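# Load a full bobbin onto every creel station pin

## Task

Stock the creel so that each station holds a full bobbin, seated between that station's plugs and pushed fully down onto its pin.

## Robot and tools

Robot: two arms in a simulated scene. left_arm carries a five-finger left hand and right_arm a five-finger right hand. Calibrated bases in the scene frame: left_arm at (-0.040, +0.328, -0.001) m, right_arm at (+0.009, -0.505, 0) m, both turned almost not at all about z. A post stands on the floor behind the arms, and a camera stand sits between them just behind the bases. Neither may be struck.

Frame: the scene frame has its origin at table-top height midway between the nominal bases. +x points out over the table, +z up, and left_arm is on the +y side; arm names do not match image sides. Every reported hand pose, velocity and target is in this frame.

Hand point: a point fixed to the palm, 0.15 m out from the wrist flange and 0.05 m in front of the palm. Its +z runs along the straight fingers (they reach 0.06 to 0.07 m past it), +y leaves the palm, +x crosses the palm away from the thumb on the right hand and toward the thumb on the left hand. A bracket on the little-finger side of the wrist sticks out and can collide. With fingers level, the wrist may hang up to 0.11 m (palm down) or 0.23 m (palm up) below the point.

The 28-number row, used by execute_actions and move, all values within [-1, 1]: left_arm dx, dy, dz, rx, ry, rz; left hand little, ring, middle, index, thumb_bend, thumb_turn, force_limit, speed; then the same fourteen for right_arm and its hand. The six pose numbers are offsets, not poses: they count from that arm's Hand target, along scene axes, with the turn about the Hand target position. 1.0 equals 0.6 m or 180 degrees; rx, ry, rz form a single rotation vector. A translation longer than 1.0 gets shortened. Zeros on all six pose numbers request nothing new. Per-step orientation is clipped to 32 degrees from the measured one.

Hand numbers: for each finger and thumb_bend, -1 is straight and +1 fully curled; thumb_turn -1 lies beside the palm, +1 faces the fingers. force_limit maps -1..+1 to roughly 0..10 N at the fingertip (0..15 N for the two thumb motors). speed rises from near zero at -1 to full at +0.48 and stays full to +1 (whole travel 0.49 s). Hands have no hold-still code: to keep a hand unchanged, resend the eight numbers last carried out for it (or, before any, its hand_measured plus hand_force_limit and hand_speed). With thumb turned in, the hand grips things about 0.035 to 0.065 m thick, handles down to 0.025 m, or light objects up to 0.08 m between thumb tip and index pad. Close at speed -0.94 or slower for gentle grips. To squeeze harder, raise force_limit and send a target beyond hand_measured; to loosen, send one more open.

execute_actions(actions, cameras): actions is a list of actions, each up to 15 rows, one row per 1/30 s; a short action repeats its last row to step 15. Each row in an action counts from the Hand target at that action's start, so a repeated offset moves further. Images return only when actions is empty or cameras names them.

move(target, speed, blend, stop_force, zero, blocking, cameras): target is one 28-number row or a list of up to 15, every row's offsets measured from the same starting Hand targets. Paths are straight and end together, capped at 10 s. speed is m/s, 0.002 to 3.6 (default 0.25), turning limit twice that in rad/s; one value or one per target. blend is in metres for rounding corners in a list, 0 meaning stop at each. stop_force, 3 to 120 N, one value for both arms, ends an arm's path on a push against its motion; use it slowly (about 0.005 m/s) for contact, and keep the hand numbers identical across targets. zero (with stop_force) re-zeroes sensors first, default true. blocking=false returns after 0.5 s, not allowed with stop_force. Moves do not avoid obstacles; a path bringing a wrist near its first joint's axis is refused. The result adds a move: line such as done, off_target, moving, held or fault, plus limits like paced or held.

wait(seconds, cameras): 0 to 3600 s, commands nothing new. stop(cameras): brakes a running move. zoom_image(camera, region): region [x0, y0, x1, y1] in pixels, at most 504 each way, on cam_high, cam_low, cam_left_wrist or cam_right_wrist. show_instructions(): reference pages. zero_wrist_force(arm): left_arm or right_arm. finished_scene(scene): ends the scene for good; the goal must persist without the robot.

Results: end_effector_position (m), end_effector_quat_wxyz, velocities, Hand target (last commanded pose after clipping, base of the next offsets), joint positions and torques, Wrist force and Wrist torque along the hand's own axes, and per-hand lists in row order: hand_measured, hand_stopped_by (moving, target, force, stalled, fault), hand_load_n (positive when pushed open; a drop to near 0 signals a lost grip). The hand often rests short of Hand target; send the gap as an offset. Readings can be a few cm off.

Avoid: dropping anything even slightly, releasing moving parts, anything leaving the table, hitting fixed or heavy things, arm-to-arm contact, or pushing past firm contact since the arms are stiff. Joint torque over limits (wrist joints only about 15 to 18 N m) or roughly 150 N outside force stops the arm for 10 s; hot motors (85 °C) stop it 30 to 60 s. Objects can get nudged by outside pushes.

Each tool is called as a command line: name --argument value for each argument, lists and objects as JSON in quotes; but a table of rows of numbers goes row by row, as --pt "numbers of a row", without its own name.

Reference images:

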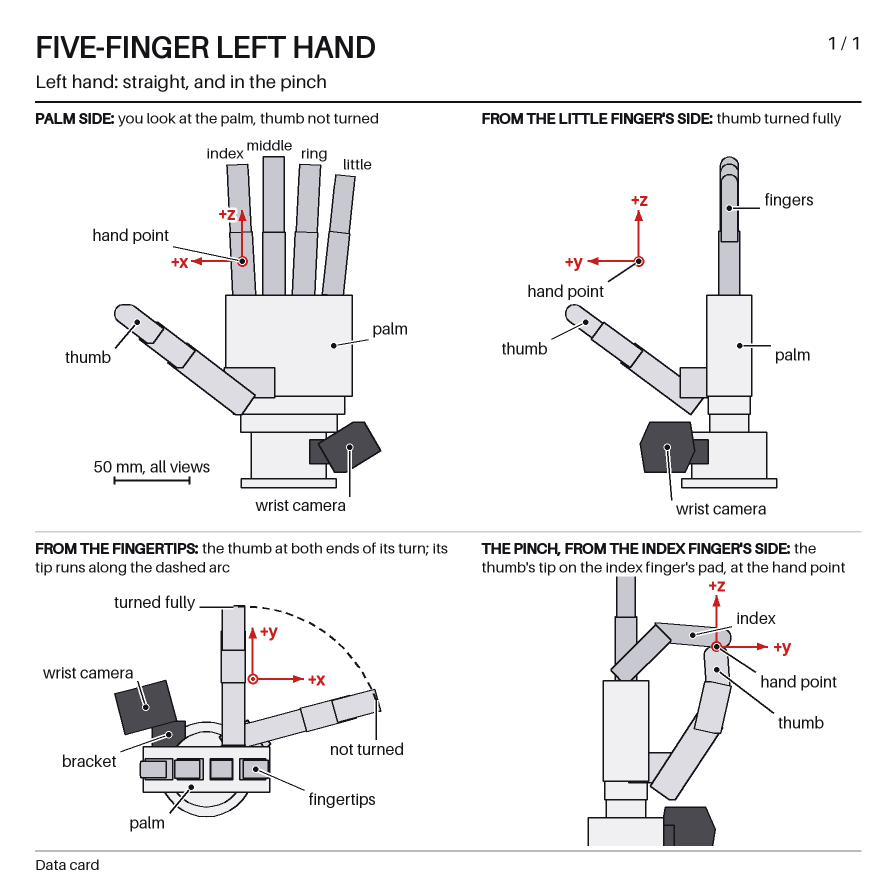

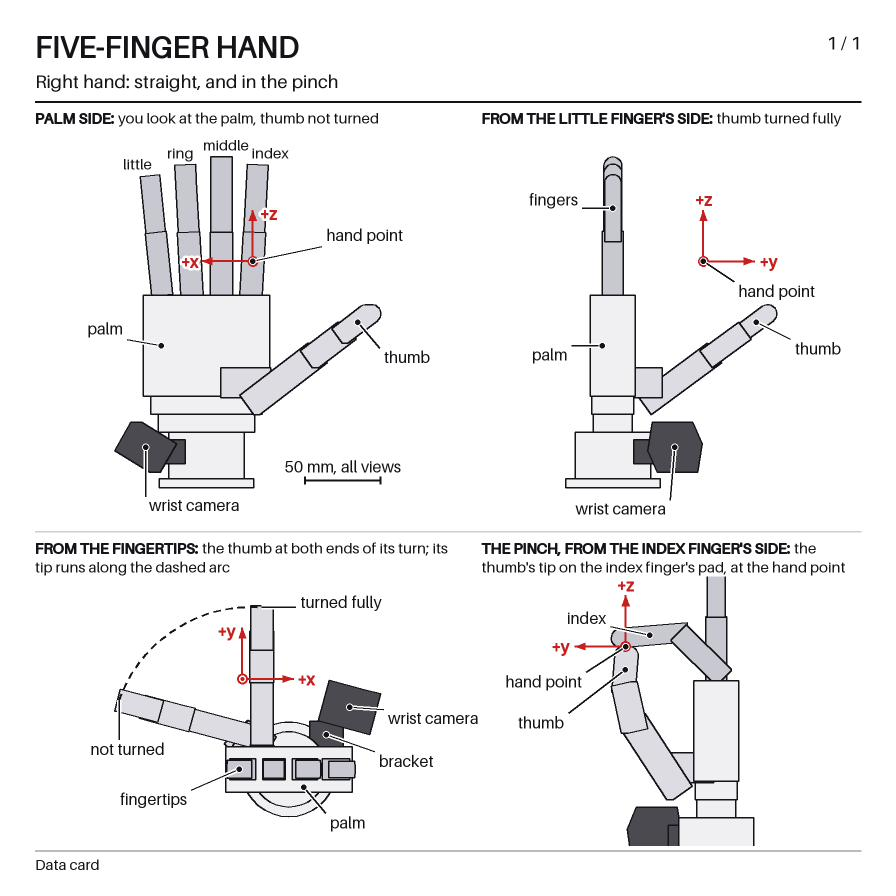

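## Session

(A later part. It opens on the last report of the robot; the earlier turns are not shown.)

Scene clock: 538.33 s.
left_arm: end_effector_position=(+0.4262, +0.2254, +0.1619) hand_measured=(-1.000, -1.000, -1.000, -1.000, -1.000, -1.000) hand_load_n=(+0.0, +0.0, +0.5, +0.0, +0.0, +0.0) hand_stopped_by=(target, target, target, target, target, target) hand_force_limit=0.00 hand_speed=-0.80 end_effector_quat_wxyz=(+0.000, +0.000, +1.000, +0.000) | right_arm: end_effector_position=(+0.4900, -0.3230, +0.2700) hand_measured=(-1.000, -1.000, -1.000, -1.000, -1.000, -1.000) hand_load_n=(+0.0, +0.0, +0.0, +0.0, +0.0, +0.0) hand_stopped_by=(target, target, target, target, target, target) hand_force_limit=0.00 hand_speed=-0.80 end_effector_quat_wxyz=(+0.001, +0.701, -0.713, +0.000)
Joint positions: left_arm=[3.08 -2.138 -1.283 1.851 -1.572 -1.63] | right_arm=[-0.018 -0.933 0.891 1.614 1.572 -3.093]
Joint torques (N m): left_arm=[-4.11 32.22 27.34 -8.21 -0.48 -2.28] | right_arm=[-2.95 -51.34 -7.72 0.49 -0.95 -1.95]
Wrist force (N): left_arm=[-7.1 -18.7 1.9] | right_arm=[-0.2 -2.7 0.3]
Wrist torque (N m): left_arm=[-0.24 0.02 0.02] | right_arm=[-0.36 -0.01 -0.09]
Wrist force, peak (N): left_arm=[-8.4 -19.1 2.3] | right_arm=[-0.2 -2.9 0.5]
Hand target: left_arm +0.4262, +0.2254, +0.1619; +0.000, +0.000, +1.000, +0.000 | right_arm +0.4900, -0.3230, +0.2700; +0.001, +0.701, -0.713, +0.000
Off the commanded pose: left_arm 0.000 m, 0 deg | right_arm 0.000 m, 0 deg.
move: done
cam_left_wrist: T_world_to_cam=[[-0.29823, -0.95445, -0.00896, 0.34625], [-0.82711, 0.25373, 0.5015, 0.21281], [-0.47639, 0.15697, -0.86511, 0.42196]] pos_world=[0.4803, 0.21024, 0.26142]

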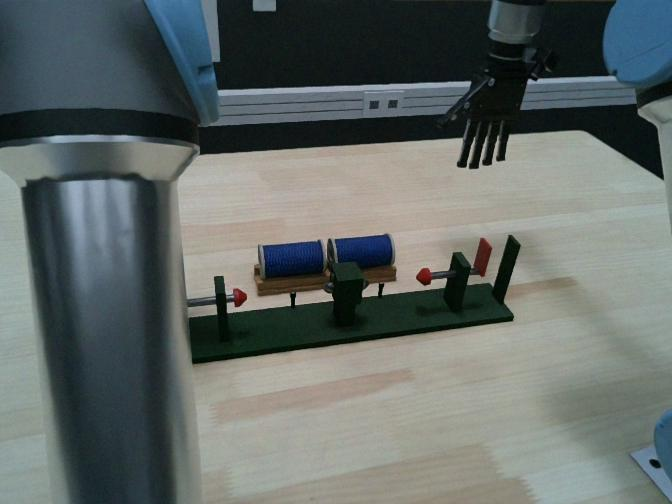

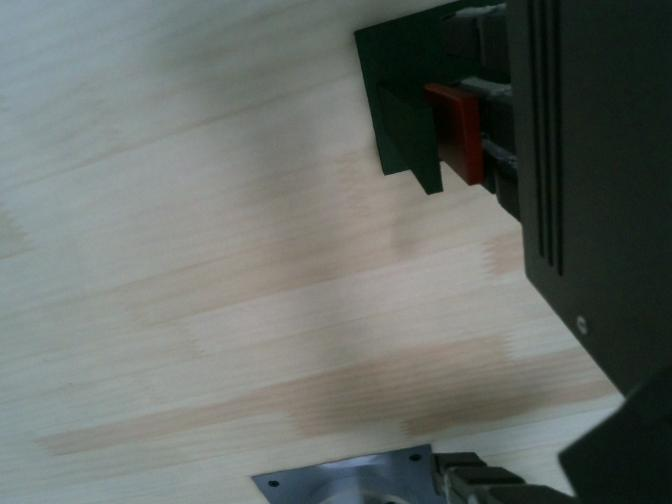

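move --target '[0.0,-0.07,0,0,0,0, -1,-1,-1,-1,-1,-1, 0, -0.8, 0,0,0,0,0,0, -1,-1,-1,-1,-1,-1, 0, -0.8]' --cameras '["cam_low"]' --speed 0.04

Scene clock: 551.93 s.
left_arm: end_effector_position=(+0.4262, +0.1832, +0.1620) hand_measured=(-1.000, -1.000, -1.000, -1.000, -1.000, -1.000) hand_load_n=(+0.0, -0.5, +0.0, +0.0, +0.0, +0.0) hand_stopped_by=(target, target, target, target, target, target) hand_force_limit=0.00 hand_speed=-0.80 end_effector_quat_wxyz=(+0.000, +0.000, +1.000, +0.000) end_effector_velocity=(+0.000, +0.003, +0.000) end_effector_angular_velocity=(+0.001, +0.001, -0.004) | right_arm: end_effector_position=(+0.4900, -0.3230, +0.2700) hand_measured=(-1.000, -1.000, -1.000, -1.000, -1.000, -1.000) hand_load_n=(+0.0, +0.0, +0.0, +0.0, +0.0, +0.0) hand_stopped_by=(target, target, target, target, target, target) hand_force_limit=0.00 hand_speed=-0.80 end_effector_quat_wxyz=(+0.001, +0.701, -0.713, +0.000)
Joint positions: left_arm=[2.998 -2.174 -1.225 1.828 -1.572 -1.712] | right_arm=[-0.018 -0.933 0.891 1.614 1.572 -3.093]
Joint velocities: left_arm=[0.004 0.002 -0.003 0 0 0.008] | right_arm=[within noise]
Joint torques (N m): left_arm=[10.93 46.28 4.48 -2.39 -2.36 2.34] | right_arm=[-3.01 -51.49 -8.99 0.62 -1.68 -1.87]
Wrist force (N): left_arm=[0.3 0.9 1.0] | right_arm=[-0.1 -2.7 0.3]
Wrist torque (N m): left_arm=[0.21 -0.04 0.06] | right_arm=[-0.35 -0.03 -0.08]
Wrist force, peak (N): left_arm=[-7.4 -19.3 2.6] | right_arm=[0.0 -3.0 0.6]
Hand target: left_arm +0.4262, +0.1834, +0.1619; +0.000, +0.000, +1.000, +0.000 | right_arm +0.4900, -0.3230, +0.2700; +0.001, +0.701, -0.713, +0.000
Off the commanded pose: left_arm 0.000 m, 0 deg | right_arm 0.000 m, 0 deg.
move: done

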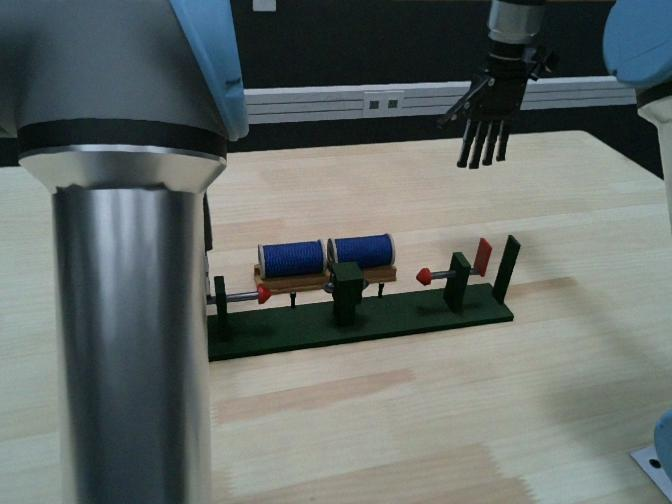

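zoom_image --camera "cam_low" --region '[245, 225, 335, 305]'

zoom_image --camera "cam_low" --region '[320, 220, 410, 300]'

Scaled by 5.600 from the camera's image (finer frame: 960x720).

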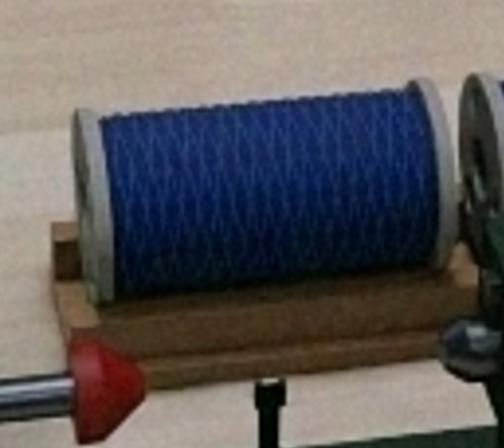

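Scaled by 5.600 from the camera's image (finer frame: 960x720).

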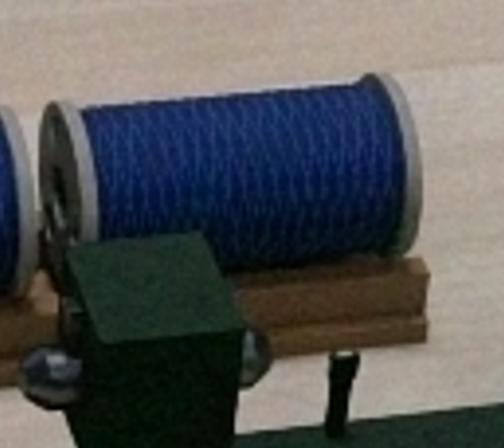

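move --pt "0 0 0 0 0 0 -1 -1 -1 -1 -1 -1 0 -0.8 0.12 0.5117 0.0 -0.0068 -0.2499 -0.0065 -1 -1 -0.6 -0.6 -1 1 0 0" --pt "0 0 0 0 0 0 -1 -1 -1 -1 -1 -1 0 -0.8 0.12 0.5117 -0.2123 -0.0068 -0.2499 -0.0065 -1 -1 -0.6 -0.6 -1 1 0 0" --cameras '["cam_high","cam_low","cam_right_wrist"]' --speed 0.2

Scene clock: 680.30 s.
left_arm: end_effector_position=(+0.4262, +0.1834, +0.1619) hand_measured=(-1.000, -1.000, -1.000, -1.000, -1.000, -1.000) hand_load_n=(+0.0, +0.0, +0.0, +0.0, -0.5, +0.0) hand_stopped_by=(target, target, target, target, target, target) hand_force_limit=0.00 hand_speed=-0.80 end_effector_quat_wxyz=(+0.000, +0.000, +1.000, +0.000) | right_arm: end_effector_position=(+0.5620, -0.0160, +0.1426) hand_measured=(-1.000, -1.000, -0.600, -0.600, -1.000, +1.000) hand_load_n=(+0.5, +0.0, +0.0, +0.0, +0.0, +0.0) hand_stopped_by=(target, target, target, target, target, target) hand_force_limit=0.00 hand_speed=0.00 end_effector_quat_wxyz=(+0.265, -0.641, +0.666, -0.276)
Joint positions: left_arm=[2.999 -2.174 -1.225 1.828 -1.572 -1.712] | right_arm=[0.573 -0.794 0.9 0.798 2.02 -2.639]
Joint torques (N m): left_arm=[9.82 46.6 4.4 0.6 -1.53 -1.24] | right_arm=[-5.98 -58.33 -8.23 -0.53 -1.55 -0.91]
Wrist force (N): left_arm=[0.5 0.7 1.2] | right_arm=[0.0 -1.3 0.8]
Wrist torque (N m): left_arm=[0.17 -0.07 0.08] | right_arm=[-0.22 -0.06 -0.23]
Wrist force, peak (N): left_arm=[0.3 1.1 1.7] | right_arm=[1.5 -2.7 0.7]
Hand target: left_arm +0.4262, +0.1834, +0.1619; +0.000, +0.000, +1.000, +0.000 | right_arm +0.5620, -0.0160, +0.1426; -0.265, +0.641, -0.666, +0.276
Off the commanded pose: left_arm 0.000 m, 0 deg | right_arm 0.000 m, 0 deg.
move: done
cam_right_wrist: T_world_to_cam=[[-0.71315, -0.19376, -0.6737, 0.49557], [-0.47852, 0.83686, 0.26586, 0.23797], [0.51228, 0.51197, -0.68953, -0.06319]] pos_world=[0.49966, -0.07078, 0.22703]

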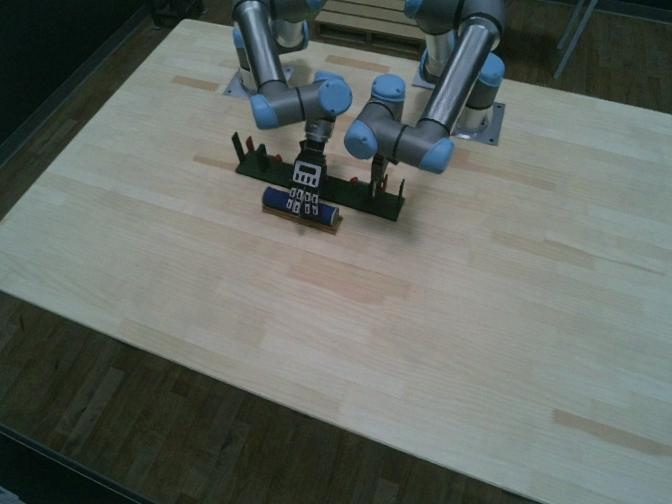

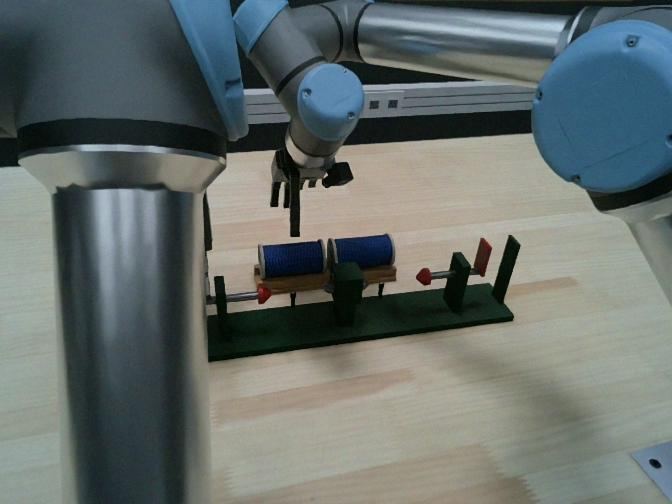

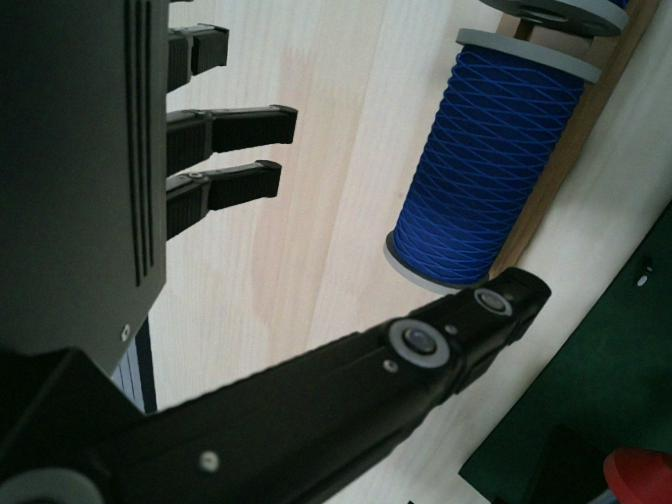

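move --target '[0,0,0,0,0,0, -1,-1,-1,-1,-1,-1, 0, -0.8, 0,0,-0.0667,0,0,0, -1,-1,-0.6,-0.6,-1,1, 0, 0]' --cameras '["cam_high","cam_low","cam_right_wrist"]' --speed 0.1

zoom_image --camera "cam_right_wrist" --region '[360, 0, 672, 330]'

zoom_image --camera "cam_low" --region '[240, 140, 400, 320]'

zoom_image --camera "cam_high" --region '[240, 120, 380, 240]'

Scene clock: 702.43 s.
left_arm: end_effector_position=(+0.4262, +0.1834, +0.1619) hand_measured=(-1.000, -1.000, -1.000, -1.000, -1.000, -1.000) hand_load_n=(+0.0, +0.0, +0.0, +0.0, +0.0, +0.0) hand_stopped_by=(target, target, target, target, target, target) hand_force_limit=0.00 hand_speed=-0.80 end_effector_quat_wxyz=(+0.000, +0.000, +1.000, +0.000) | right_arm: end_effector_position=(+0.5620, -0.0161, +0.1025) hand_measured=(-1.000, -1.000, -0.600, -0.600, -1.000, +1.000) hand_load_n=(+0.0, +0.0, +0.0, -0.5, +0.0, +0.0) hand_stopped_by=(target, target, target, target, target, target) hand_force_limit=0.00 hand_speed=0.00 end_effector_quat_wxyz=(+0.265, -0.641, +0.666, -0.276)
Joint positions: left_arm=[2.999 -2.174 -1.225 1.828 -1.572 -1.712] | right_arm=[0.573 -0.776 0.972 0.708 2.02 -2.639]
Joint torques (N m): left_arm=[10.97 45.97 4.33 0.65 1.39 2.47] | right_arm=[-3.73 -60.13 -20.39 2.1 -1.39 -2.01]
Wrist force (N): left_arm=[0.4 1.0 1.3] | right_arm=[0.2 -1.3 0.7]
Wrist torque (N m): left_arm=[0.20 -0.05 0.05] | right_arm=[-0.21 -0.08 -0.22]
Wrist force, peak (N): left_arm=[0.6 1.1 1.6] | right_arm=[-0.1 -2.1 0.0]
Hand target: left_arm +0.4262, +0.1834, +0.1619; +0.000, +0.000, +1.000, +0.000 | right_arm +0.5620, -0.0160, +0.1026; -0.265, +0.641, -0.666, +0.276
Off the commanded pose: left_arm 0.000 m, 0 deg | right_arm 0.000 m, 0 deg.
move: done
cam_right_wrist: T_world_to_cam=[[-0.71317, -0.19365, -0.67371, 0.46857], [-0.47838, 0.83695, 0.26583, 0.24857], [0.51238, 0.51187, -0.68953, -0.0909]] pos_world=[0.49966, -0.07078, 0.18693]

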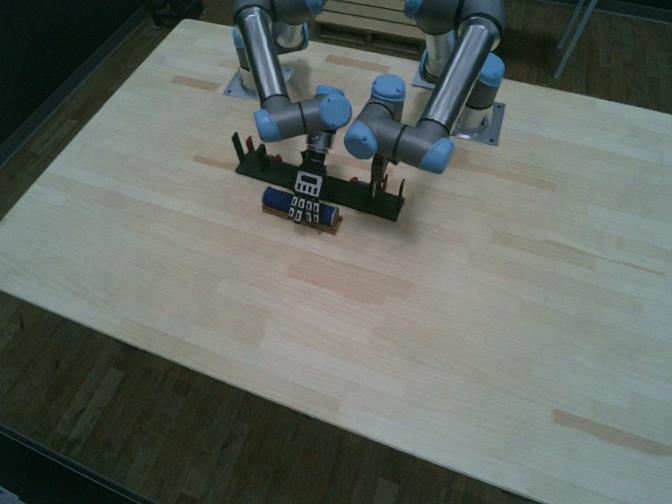

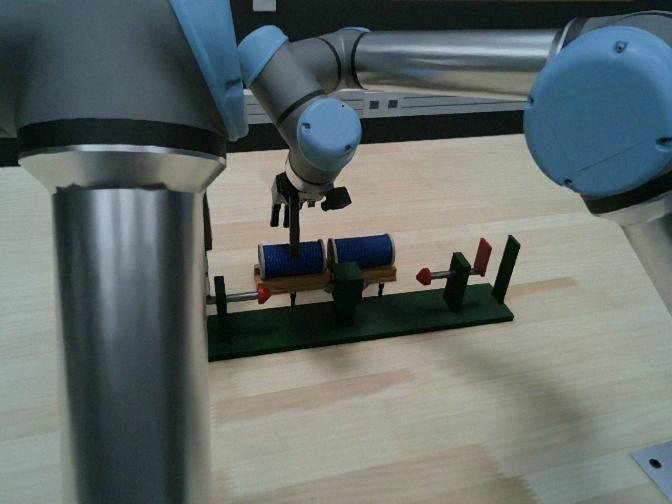

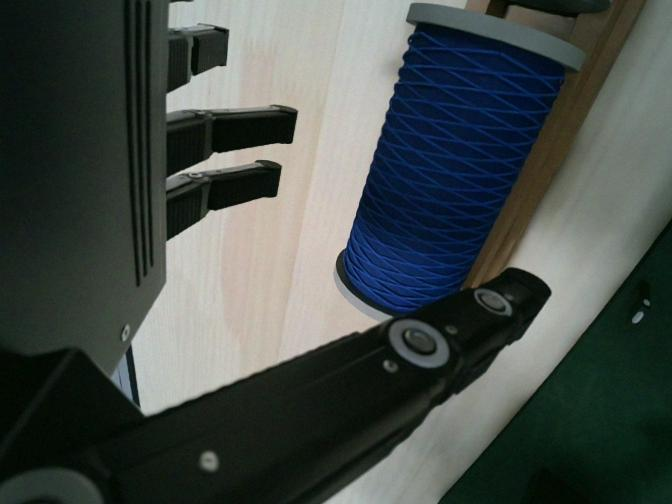

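Scaled by 1.527 from the camera's image (finer frame: 960x720).

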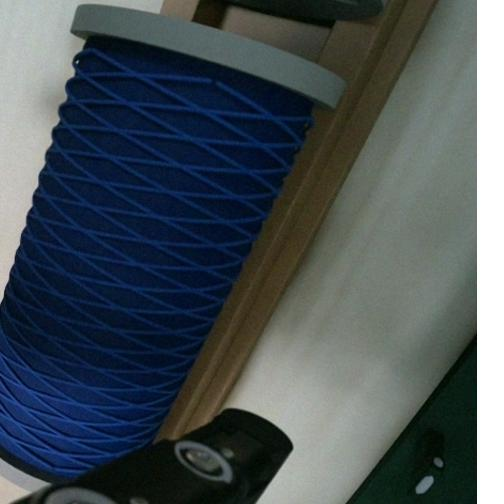

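Scaled by 2.800 from the camera's image (finer frame: 960x720).

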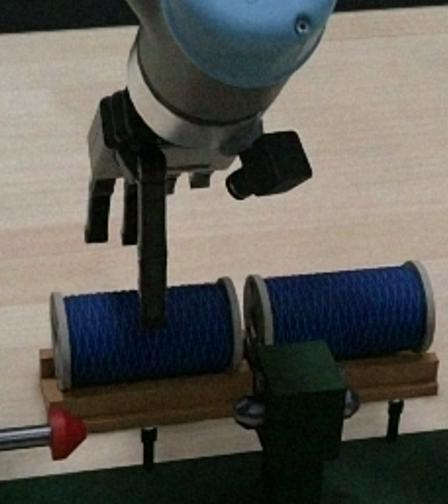

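Scaled by 3.600 from the camera's image (finer frame: 960x720).

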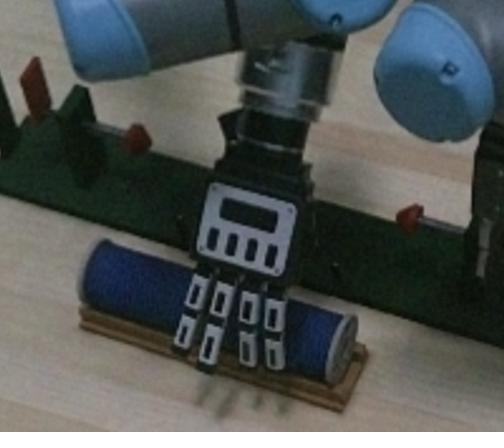

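move --target '[0,0,0,0,0,0, -1,-1,-1,-1,-1,-1, 0, -0.8, -0.014,0.0017,-0.061,0,0,0, -1,-1,-0.6,-0.6,-1,1, 0, 0]' --cameras '["cam_high","cam_low","cam_right_wrist"]' --speed 0.06 --stop_force 5

zoom_image --camera "cam_right_wrist" --region '[160, 0, 580, 360]'

zoom_image --camera "cam_low" --region '[240, 180, 360, 320]'

zoom_image --camera "cam_high" --region '[240, 140, 360, 240]'

Scene clock: 768.57 s.
left_arm: end_effector_position=(+0.4262, +0.1834, +0.1619) hand_measured=(-1.000, -1.000, -1.000, -1.000, -1.000, -1.000) hand_load_n=(+0.0, +0.0, +0.0, +0.0, +0.0, +0.0) hand_stopped_by=(target, target, target, target, target, target) hand_force_limit=0.00 hand_speed=-0.80 end_effector_quat_wxyz=(+0.000, +0.000, +1.000, +0.000) | right_arm: end_effector_position=(+0.5536, -0.0150, +0.0660) hand_measured=(-1.000, -1.000, -0.600, -0.600, -1.000, +1.000) hand_load_n=(+0.0, +0.0, +0.0, +0.0, +0.0, +0.0) hand_stopped_by=(target, target, target, target, target, target) hand_force_limit=0.00 hand_speed=0.00 end_effector_quat_wxyz=(+0.265, -0.641, +0.666, -0.276)
Joint positions: left_arm=[2.999 -2.174 -1.225 1.828 -1.572 -1.712] | right_arm=[0.582 -0.765 1.048 0.624 2.026 -2.63]
Joint torques (N m): left_arm=[11.32 42.94 5.49 0.64 1.64 2.41] | right_arm=[-6.15 -59.47 -24.96 3.08 -1.79 -2.02]
Wrist force (N): left_arm=[0.3 1.2 1.2] | right_arm=[-0.1 -1.2 0.7]
Wrist torque (N m): left_arm=[0.25 -0.04 0.05] | right_arm=[-0.20 -0.05 -0.23]
Wrist force, peak (N): left_arm=[0.7 0.8 1.7] | right_arm=[0.2 -2.0 0.5]
Hand target: left_arm +0.4262, +0.1834, +0.1619; +0.000, +0.000, +1.000, +0.000 | right_arm +0.5536, -0.0150, +0.0660; -0.265, +0.641, -0.666, +0.276
Off the commanded pose: left_arm 0.000 m, 0 deg | right_arm 0.000 m, 0 deg.
move: done
cam_right_wrist: T_world_to_cam=[[-0.71306, -0.19359, -0.67384, 0.43809], [-0.47848, 0.83687, 0.26591, 0.25348], [0.51244, 0.51203, -0.68937, -0.11238]] pos_world=[0.49126, -0.06978, 0.15033]

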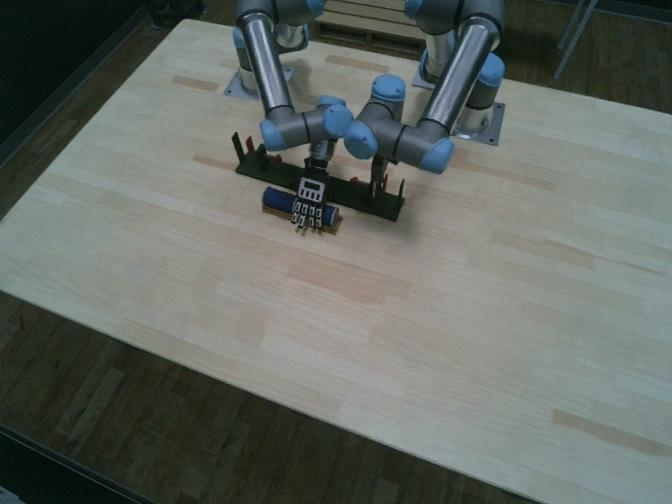

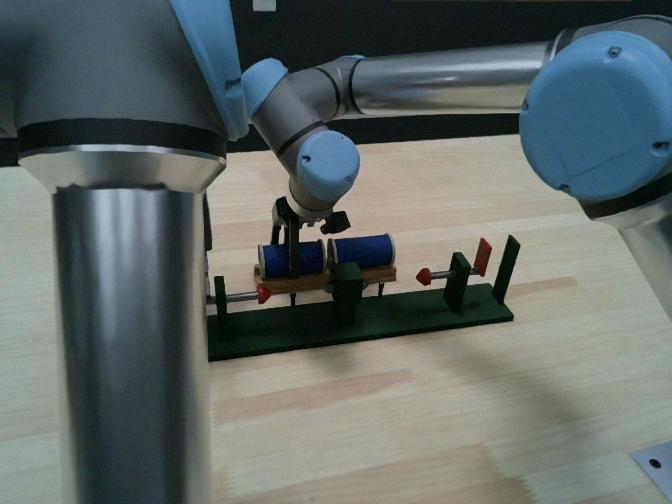

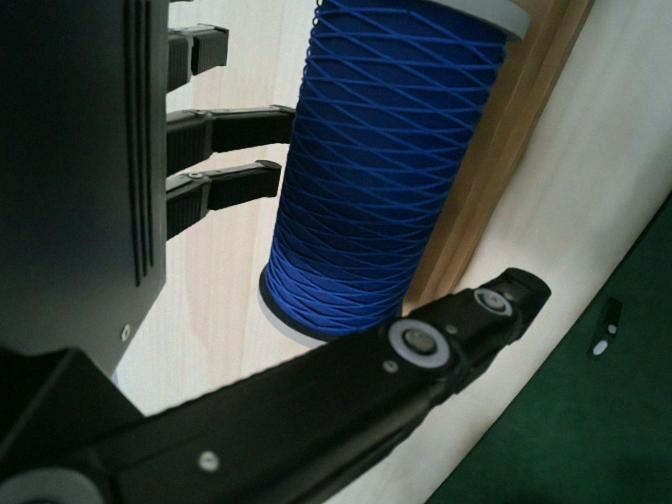

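Scaled by 1.200 from the camera's image (finer frame: 960x720).

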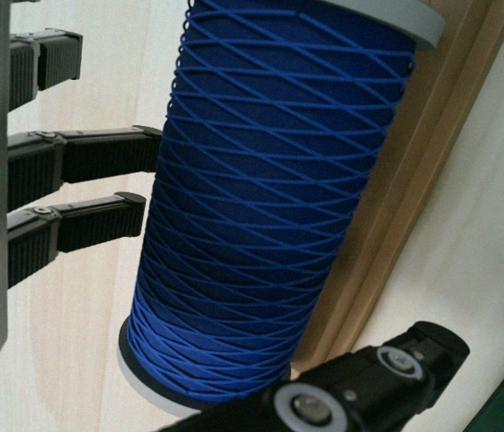

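Scaled by 3.600 from the camera's image (finer frame: 960x720).

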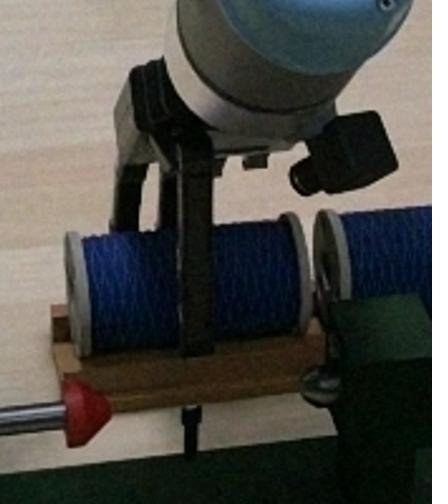

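Scaled by 4.200 from the camera's image (finer frame: 960x720).

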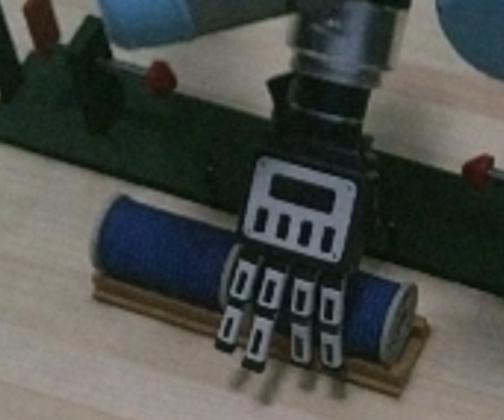

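zoom_image --camera "cam_right_wrist" --region '[420, 170, 672, 504]'

Scaled by 1.509 from the camera's image (finer frame: 960x720).

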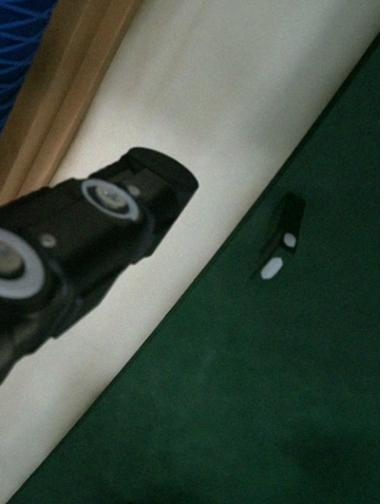

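move --target '[0,0,0,0,0,0, -1,-1,-1,-1,-1,-1, 0, -0.8, 0.004,0,-0.015,0,0,0, -1,-1,-0.6,-0.6,-1,1, 0, 0]' --cameras '["cam_low","cam_right_wrist"]' --speed 0.04 --stop_force 5

zoom_image --camera "cam_low" --region '[240, 180, 360, 320]'

Scene clock: 809.07 s.
left_arm: end_effector_position=(+0.4262, +0.1834, +0.1619) hand_measured=(-1.000, -1.000, -1.000, -1.000, -1.000, -1.000) hand_load_n=(+0.0, +0.0, -0.5, +0.5, +0.0, +0.0) hand_stopped_by=(target, target, target, target, target, target) hand_force_limit=0.00 hand_speed=-0.80 end_effector_quat_wxyz=(+0.000, +0.000, +1.000, +0.000) | right_arm: end_effector_position=(+0.5560, -0.0150, +0.0570) hand_measured=(-1.000, -1.000, -0.600, -0.600, -1.000, +1.000) hand_load_n=(+0.0, +0.0, +0.0, +0.0, +0.0, +0.0) hand_stopped_by=(target, target, target, target, target, target) hand_force_limit=0.00 hand_speed=0.00 end_effector_quat_wxyz=(+0.265, -0.641, +0.666, -0.276)
Joint positions: left_arm=[2.999 -2.174 -1.225 1.828 -1.572 -1.712] | right_arm=[0.58 -0.754 1.052 0.608 2.024 -2.632]
Joint torques (N m): left_arm=[11.08 41.79 6.3 0.6 1.61 2.43] | right_arm=[5.59 -58.86 -25.44 3.7 0.74 1.64]
Wrist force (N): left_arm=[0.1 0.7 1.4] | right_arm=[0.0 -1.2 0.7]
Wrist torque (N m): left_arm=[0.15 0.00 0.05] | right_arm=[-0.19 -0.06 -0.22]
Wrist force, peak (N): left_arm=[0.6 1.0 1.6] | right_arm=[0.0 -1.7 0.6]
Hand target: left_arm +0.4262, +0.1834, +0.1619; +0.000, +0.000, +1.000, +0.000 | right_arm +0.5560, -0.0150, +0.0570; -0.265, +0.641, -0.666, +0.276
Off the commanded pose: left_arm 0.000 m, 0 deg | right_arm 0.000 m, 0 deg.
move: done
cam_right_wrist: T_world_to_cam=[[-0.71306, -0.19359, -0.67384, 0.43374], [-0.47848, 0.83687, 0.26591, 0.25702], [0.51244, 0.51203, -0.68937, -0.11982]] pos_world=[0.49366, -0.06978, 0.14133]

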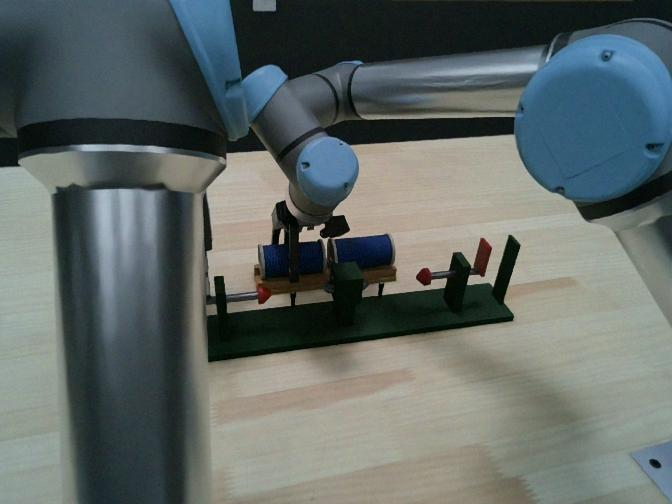

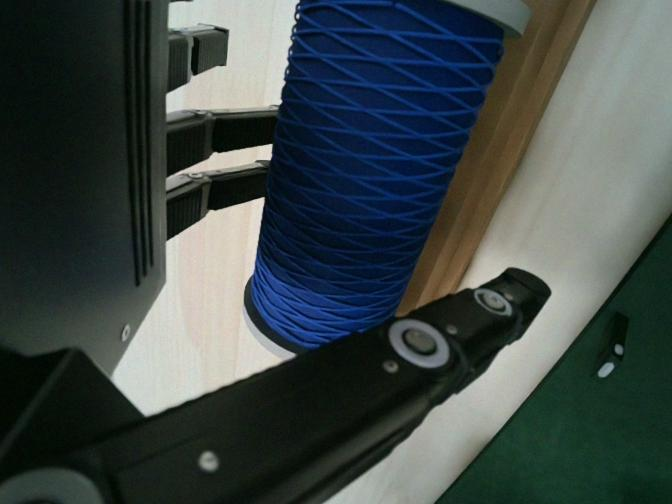

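Scaled by 3.600 from the camera's image (finer frame: 960x720).

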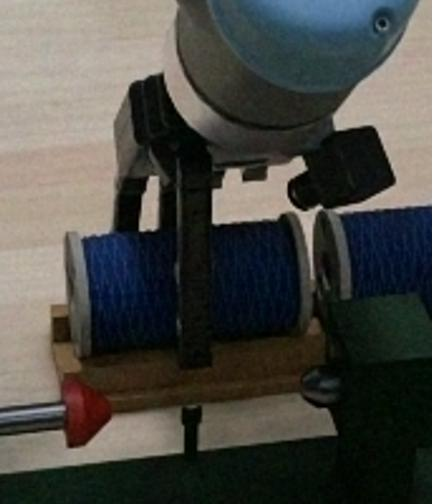

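move --target '[0,0,0,0,0,0, -1,-1,-1,-1,-1,-1, 0, -0.8, 0,0,0,0,0,0, -1,-1,0,0,0,1, -0.6, -0.92]' --cameras '["cam_low","cam_right_wrist"]'

zoom_image --camera "cam_low" --region '[240, 180, 360, 320]'

Scene clock: 823.87 s.
left_arm: end_effector_position=(+0.4262, +0.1834, +0.1619) hand_measured=(-1.000, -1.000, -1.000, -1.000, -1.000, -1.000) hand_load_n=(+0.0, +0.0, +0.0, +0.0, +0.0, +0.0) hand_stopped_by=(target, target, target, target, target, target) hand_force_limit=0.00 hand_speed=-0.80 end_effector_quat_wxyz=(+0.000, +0.000, +1.000, +0.000) | right_arm: end_effector_position=(+0.5560, -0.0150, +0.0570) hand_measured=(-1.000, -1.000, -0.272, -0.280, -0.520, +1.000) hand_load_n=(+0.0, +0.0, +2.5, +1.0, +3.5, +0.0) hand_stopped_by=(target, target, force, force, force, target) hand_force_limit=-0.60 hand_speed=-0.92 end_effector_quat_wxyz=(+0.265, -0.641, +0.666, -0.276)
Joint positions: left_arm=[2.999 -2.174 -1.225 1.828 -1.572 -1.712] | right_arm=[0.58 -0.754 1.052 0.608 2.024 -2.632]
Joint torques (N m): left_arm=[11.6 40.66 5.88 0.58 1.64 2.49] | right_arm=[5.77 -51.36 -11.31 3.45 1.76 1.39]
Wrist force (N): left_arm=[0.3 1.0 0.8] | right_arm=[0.3 0.2 2.0]
Wrist torque (N m): left_arm=[0.24 -0.04 0.05] | right_arm=[-0.17 -0.10 -0.19]
Wrist force, peak (N): left_arm=[0.4 1.1 1.7] | right_arm=[-0.2 -3.8 1.5]
Hand target: left_arm +0.4262, +0.1834, +0.1619; +0.000, +0.000, +1.000, +0.000 | right_arm +0.5560, -0.0150, +0.0570; -0.265, +0.641, -0.666, +0.276
Off the commanded pose: left_arm 0.000 m, 0 deg | right_arm 0.000 m, 0 deg.
move: done
cam_right_wrist: T_world_to_cam=[[-0.71306, -0.19359, -0.67384, 0.4338], [-0.47848, 0.83687, 0.26591, 0.25699], [0.51244, 0.51203, -0.68937, -0.11975]] pos_world=[0.49366, -0.06978, 0.14143]

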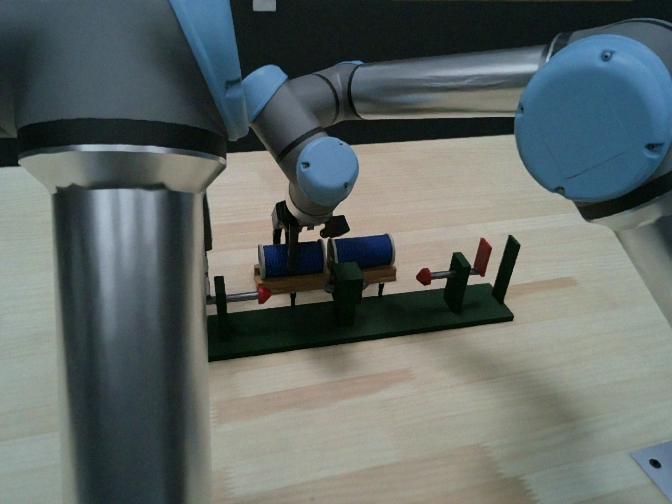

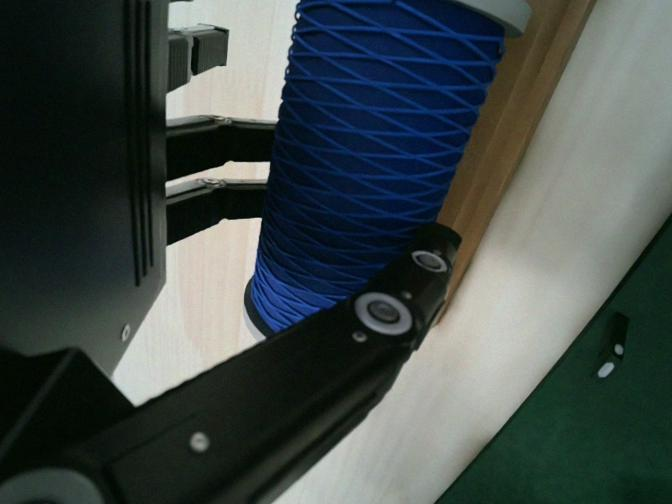

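Scaled by 3.600 from the camera's image (finer frame: 960x720).

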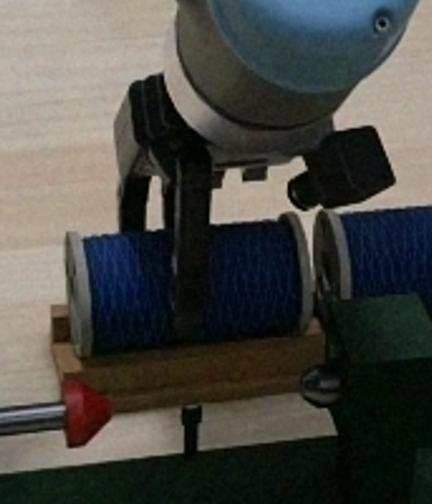

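move --target '[0,0,0,0,0,0, -1,-1,-1,-1,-1,-1, 0, -0.8, 0,0,0,0,0,0, -1,-1,0.1,0.1,0.1,1, -0.1, -0.92]' --cameras '["cam_right_wrist"]'

Scene clock: 829.93 s.
left_arm: end_effector_position=(+0.4262, +0.1834, +0.1619) hand_measured=(-1.000, -1.000, -1.000, -1.000, -1.000, -1.000) hand_load_n=(+0.0, +0.0, +0.0, +0.0, +0.0, +0.0) hand_stopped_by=(target, target, target, target, target, target) hand_force_limit=0.00 hand_speed=-0.80 end_effector_quat_wxyz=(+0.000, +0.000, +1.000, +0.000) | right_arm: end_effector_position=(+0.5560, -0.0150, +0.0570) hand_measured=(-1.000, -1.000, -0.266, -0.266, -0.514, +1.000) hand_load_n=(+0.0, +0.0, +4.5, +6.5, +7.0, +0.0) hand_stopped_by=(target, target, force, force, force, target) hand_force_limit=-0.10 hand_speed=-0.92 end_effector_quat_wxyz=(+0.265, -0.641, +0.666, -0.276)
Joint positions: left_arm=[2.999 -2.174 -1.225 1.828 -1.572 -1.712] | right_arm=[0.58 -0.754 1.052 0.608 2.024 -2.632]
Joint torques (N m): left_arm=[11.18 40.89 6.76 0.55 1.68 2.49] | right_arm=[5.65 -39.51 -9.43 2.8 2.2 1.49]
Wrist force (N): left_arm=[0.4 0.9 1.0] | right_arm=[-0.4 -3.7 1.9]
Wrist torque (N m): left_arm=[0.22 -0.06 0.06] | right_arm=[-0.35 -0.07 -0.23]
Wrist force, peak (N): left_arm=[0.5 0.8 1.7] | right_arm=[-0.5 -4.5 1.6]
Hand target: left_arm +0.4262, +0.1834, +0.1619; +0.000, +0.000, +1.000, +0.000 | right_arm +0.5560, -0.0150, +0.0570; -0.265, +0.641, -0.666, +0.276
Off the commanded pose: left_arm 0.000 m, 0 deg | right_arm 0.000 m, 0 deg.
move: done
cam_right_wrist: T_world_to_cam=[[-0.71306, -0.19359, -0.67384, 0.43374], [-0.47848, 0.83687, 0.26591, 0.25702], [0.51244, 0.51203, -0.68937, -0.11982]] pos_world=[0.49366, -0.06978, 0.14133]

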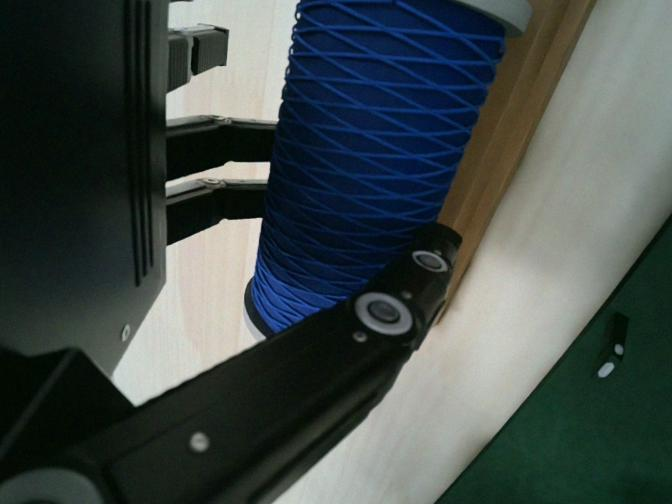

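move --target '[0,0,0,0,0,0, -1,-1,-1,-1,-1,-1, 0, -0.8, 0,0,0,0,0,0, 0.1,0.1,0.1,0.1,0.1,1, -0.75, -0.9]' --cameras '["cam_right_wrist"]'

Scene clock: 840.13 s.
left_arm: end_effector_position=(+0.4262, +0.1834, +0.1619) hand_measured=(-1.000, -1.000, -1.000, -1.000, -1.000, -1.000) hand_load_n=(+0.0, +0.0, +0.0, +0.0, +0.0, +0.0) hand_stopped_by=(target, target, target, target, target, target) hand_force_limit=0.00 hand_speed=-0.80 end_effector_quat_wxyz=(+0.000, +0.000, +1.000, +0.000) | right_arm: end_effector_position=(+0.5560, -0.0150, +0.0570) hand_measured=(-0.322, -0.266, -0.266, -0.266, -0.514, +1.000) hand_load_n=(+1.5, +4.0, +2.5, +5.5, +8.0, +0.5) hand_stopped_by=(force, force, force, force, force, target) hand_force_limit=-0.75 hand_speed=-0.90 end_effector_quat_wxyz=(+0.265, -0.641, +0.666, -0.276)
Joint positions: left_arm=[2.999 -2.174 -1.225 1.828 -1.572 -1.712] | right_arm=[0.58 -0.754 1.052 0.608 2.024 -2.632]
Joint torques (N m): left_arm=[11.11 40.45 6.47 0.63 1.62 2.37] | right_arm=[5.08 -40.06 -8.31 1.8 1.8 1.64]
Wrist force (N): left_arm=[0.4 1.1 1.2] | right_arm=[0.5 -6.9 0.7]
Wrist torque (N m): left_arm=[0.23 -0.06 0.06] | right_arm=[-0.47 -0.13 -0.42]
Wrist force, peak (N): left_arm=[0.2 1.0 1.7] | right_arm=[0.4 -7.3 0.9]
Hand target: left_arm +0.4262, +0.1834, +0.1619; +0.000, +0.000, +1.000, +0.000 | right_arm +0.5560, -0.0150, +0.0570; -0.265, +0.641, -0.666, +0.276
Off the commanded pose: left_arm 0.000 m, 0 deg | right_arm 0.000 m, 0 deg.
move: done
cam_right_wrist: T_world_to_cam=[[-0.71306, -0.19359, -0.67384, 0.43374], [-0.47848, 0.83687, 0.26591, 0.25702], [0.51244, 0.51203, -0.68937, -0.11982]] pos_world=[0.49366, -0.06978, 0.14133]

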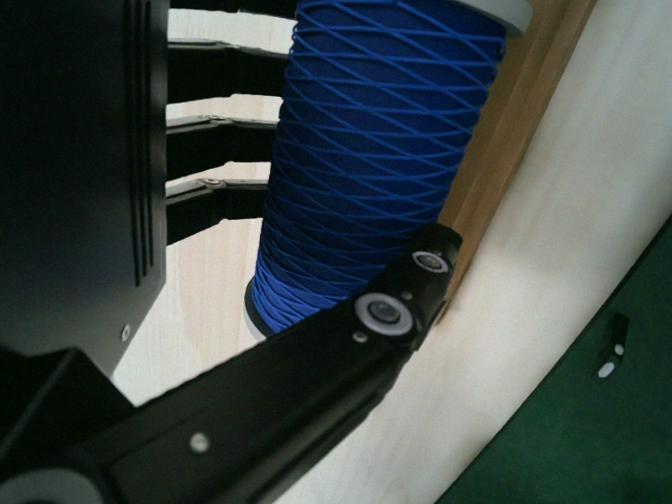

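move --target '[0,0,0,0,0,0, -1,-1,-1,-1,-1,-1, 0, -0.8, 0,0,0.1,0,0,0, 0.1,0.1,0.1,0.1,0.1,1, -0.75, -0.9]' --cameras '["cam_right_wrist","cam_low","cam_high"]' --speed 0.04

zoom_image --camera "cam_low" --region '[220, 140, 360, 320]'

Scene clock: 846.97 s.
left_arm: end_effector_position=(+0.4262, +0.1834, +0.1619) hand_measured=(-1.000, -1.000, -1.000, -1.000, -1.000, -1.000) hand_load_n=(+0.0, +0.0, +0.0, +0.0, +0.0, +0.0) hand_stopped_by=(target, target, target, target, target, target) hand_force_limit=0.00 hand_speed=-0.80 end_effector_quat_wxyz=(+0.000, +0.000, +1.000, +0.000) | right_arm: end_effector_position=(+0.5560, -0.0150, +0.1173) hand_measured=(-0.320, -0.266, -0.266, -0.266, -0.514, +1.000) hand_load_n=(+0.0, +3.0, +1.5, +4.5, +9.0, +1.0) hand_stopped_by=(force, force, force, force, force, target) hand_force_limit=-0.75 hand_speed=-0.90 end_effector_quat_wxyz=(+0.265, -0.641, +0.666, -0.276) end_effector_velocity=(+0.000, +0.001, -0.002) end_effector_angular_velocity=(+0.002, -0.003, +0.001)
Joint positions: left_arm=[2.999 -2.174 -1.225 1.828 -1.572 -1.712] | right_arm=[0.58 -0.793 0.964 0.735 2.024 -2.632]
Joint velocities: left_arm=[within noise] | right_arm=[0 0.001 0.005 -0.009 0 -0.001]
Joint torques (N m): left_arm=[11.67 40.14 6.54 0.59 1.55 2.42] | right_arm=[3.22 -40 -11.12 -1.13 0.1 -1.66]
Wrist force (N): left_arm=[0.4 0.9 1.2] | right_arm=[-0.2 0.1 2.1]
Wrist torque (N m): left_arm=[0.20 -0.04 0.07] | right_arm=[-0.21 -0.05 -0.22]
Wrist force, peak (N): left_arm=[0.9 1.0 1.4] | right_arm=[0.4 -7.1 0.8]
Hand target: left_arm +0.4262, +0.1834, +0.1619; +0.000, +0.000, +1.000, +0.000 | right_arm +0.5560, -0.0150, +0.1170; -0.265, +0.641, -0.666, +0.276
Off the commanded pose: left_arm 0.000 m, 0 deg | right_arm 0.000 m, 0 deg.
move: done
cam_right_wrist: T_world_to_cam=[[-0.71299, -0.19352, -0.67394, 0.47436], [-0.47847, 0.83688, 0.26589, 0.24098], [0.51255, 0.51204, -0.68928, -0.07832]] pos_world=[0.49366, -0.06978, 0.20163]
Images, in order (width x height): cam_high 672x504, cam_low 672x504, cam_right_wrist 672x504.

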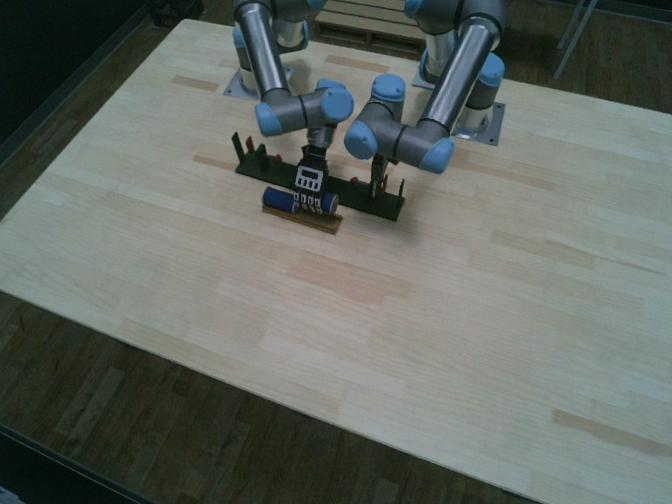

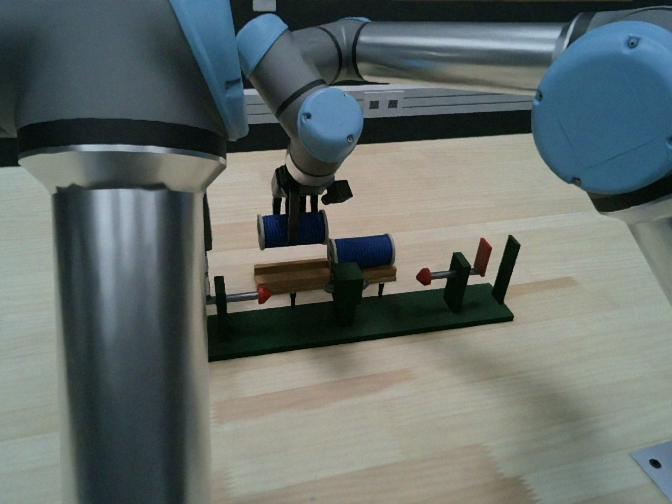

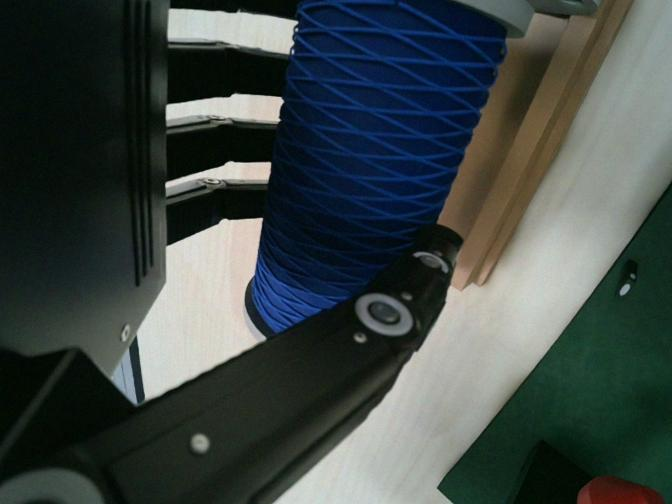

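Scaled by 2.800 from the camera's image (finer frame: 960x720).

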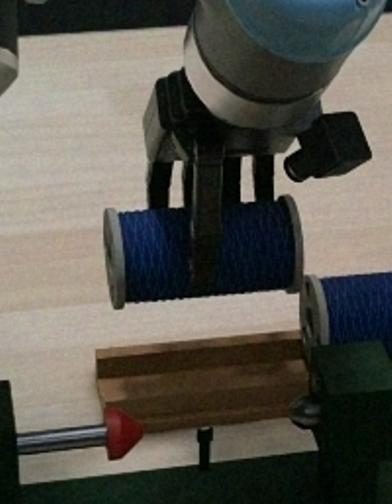

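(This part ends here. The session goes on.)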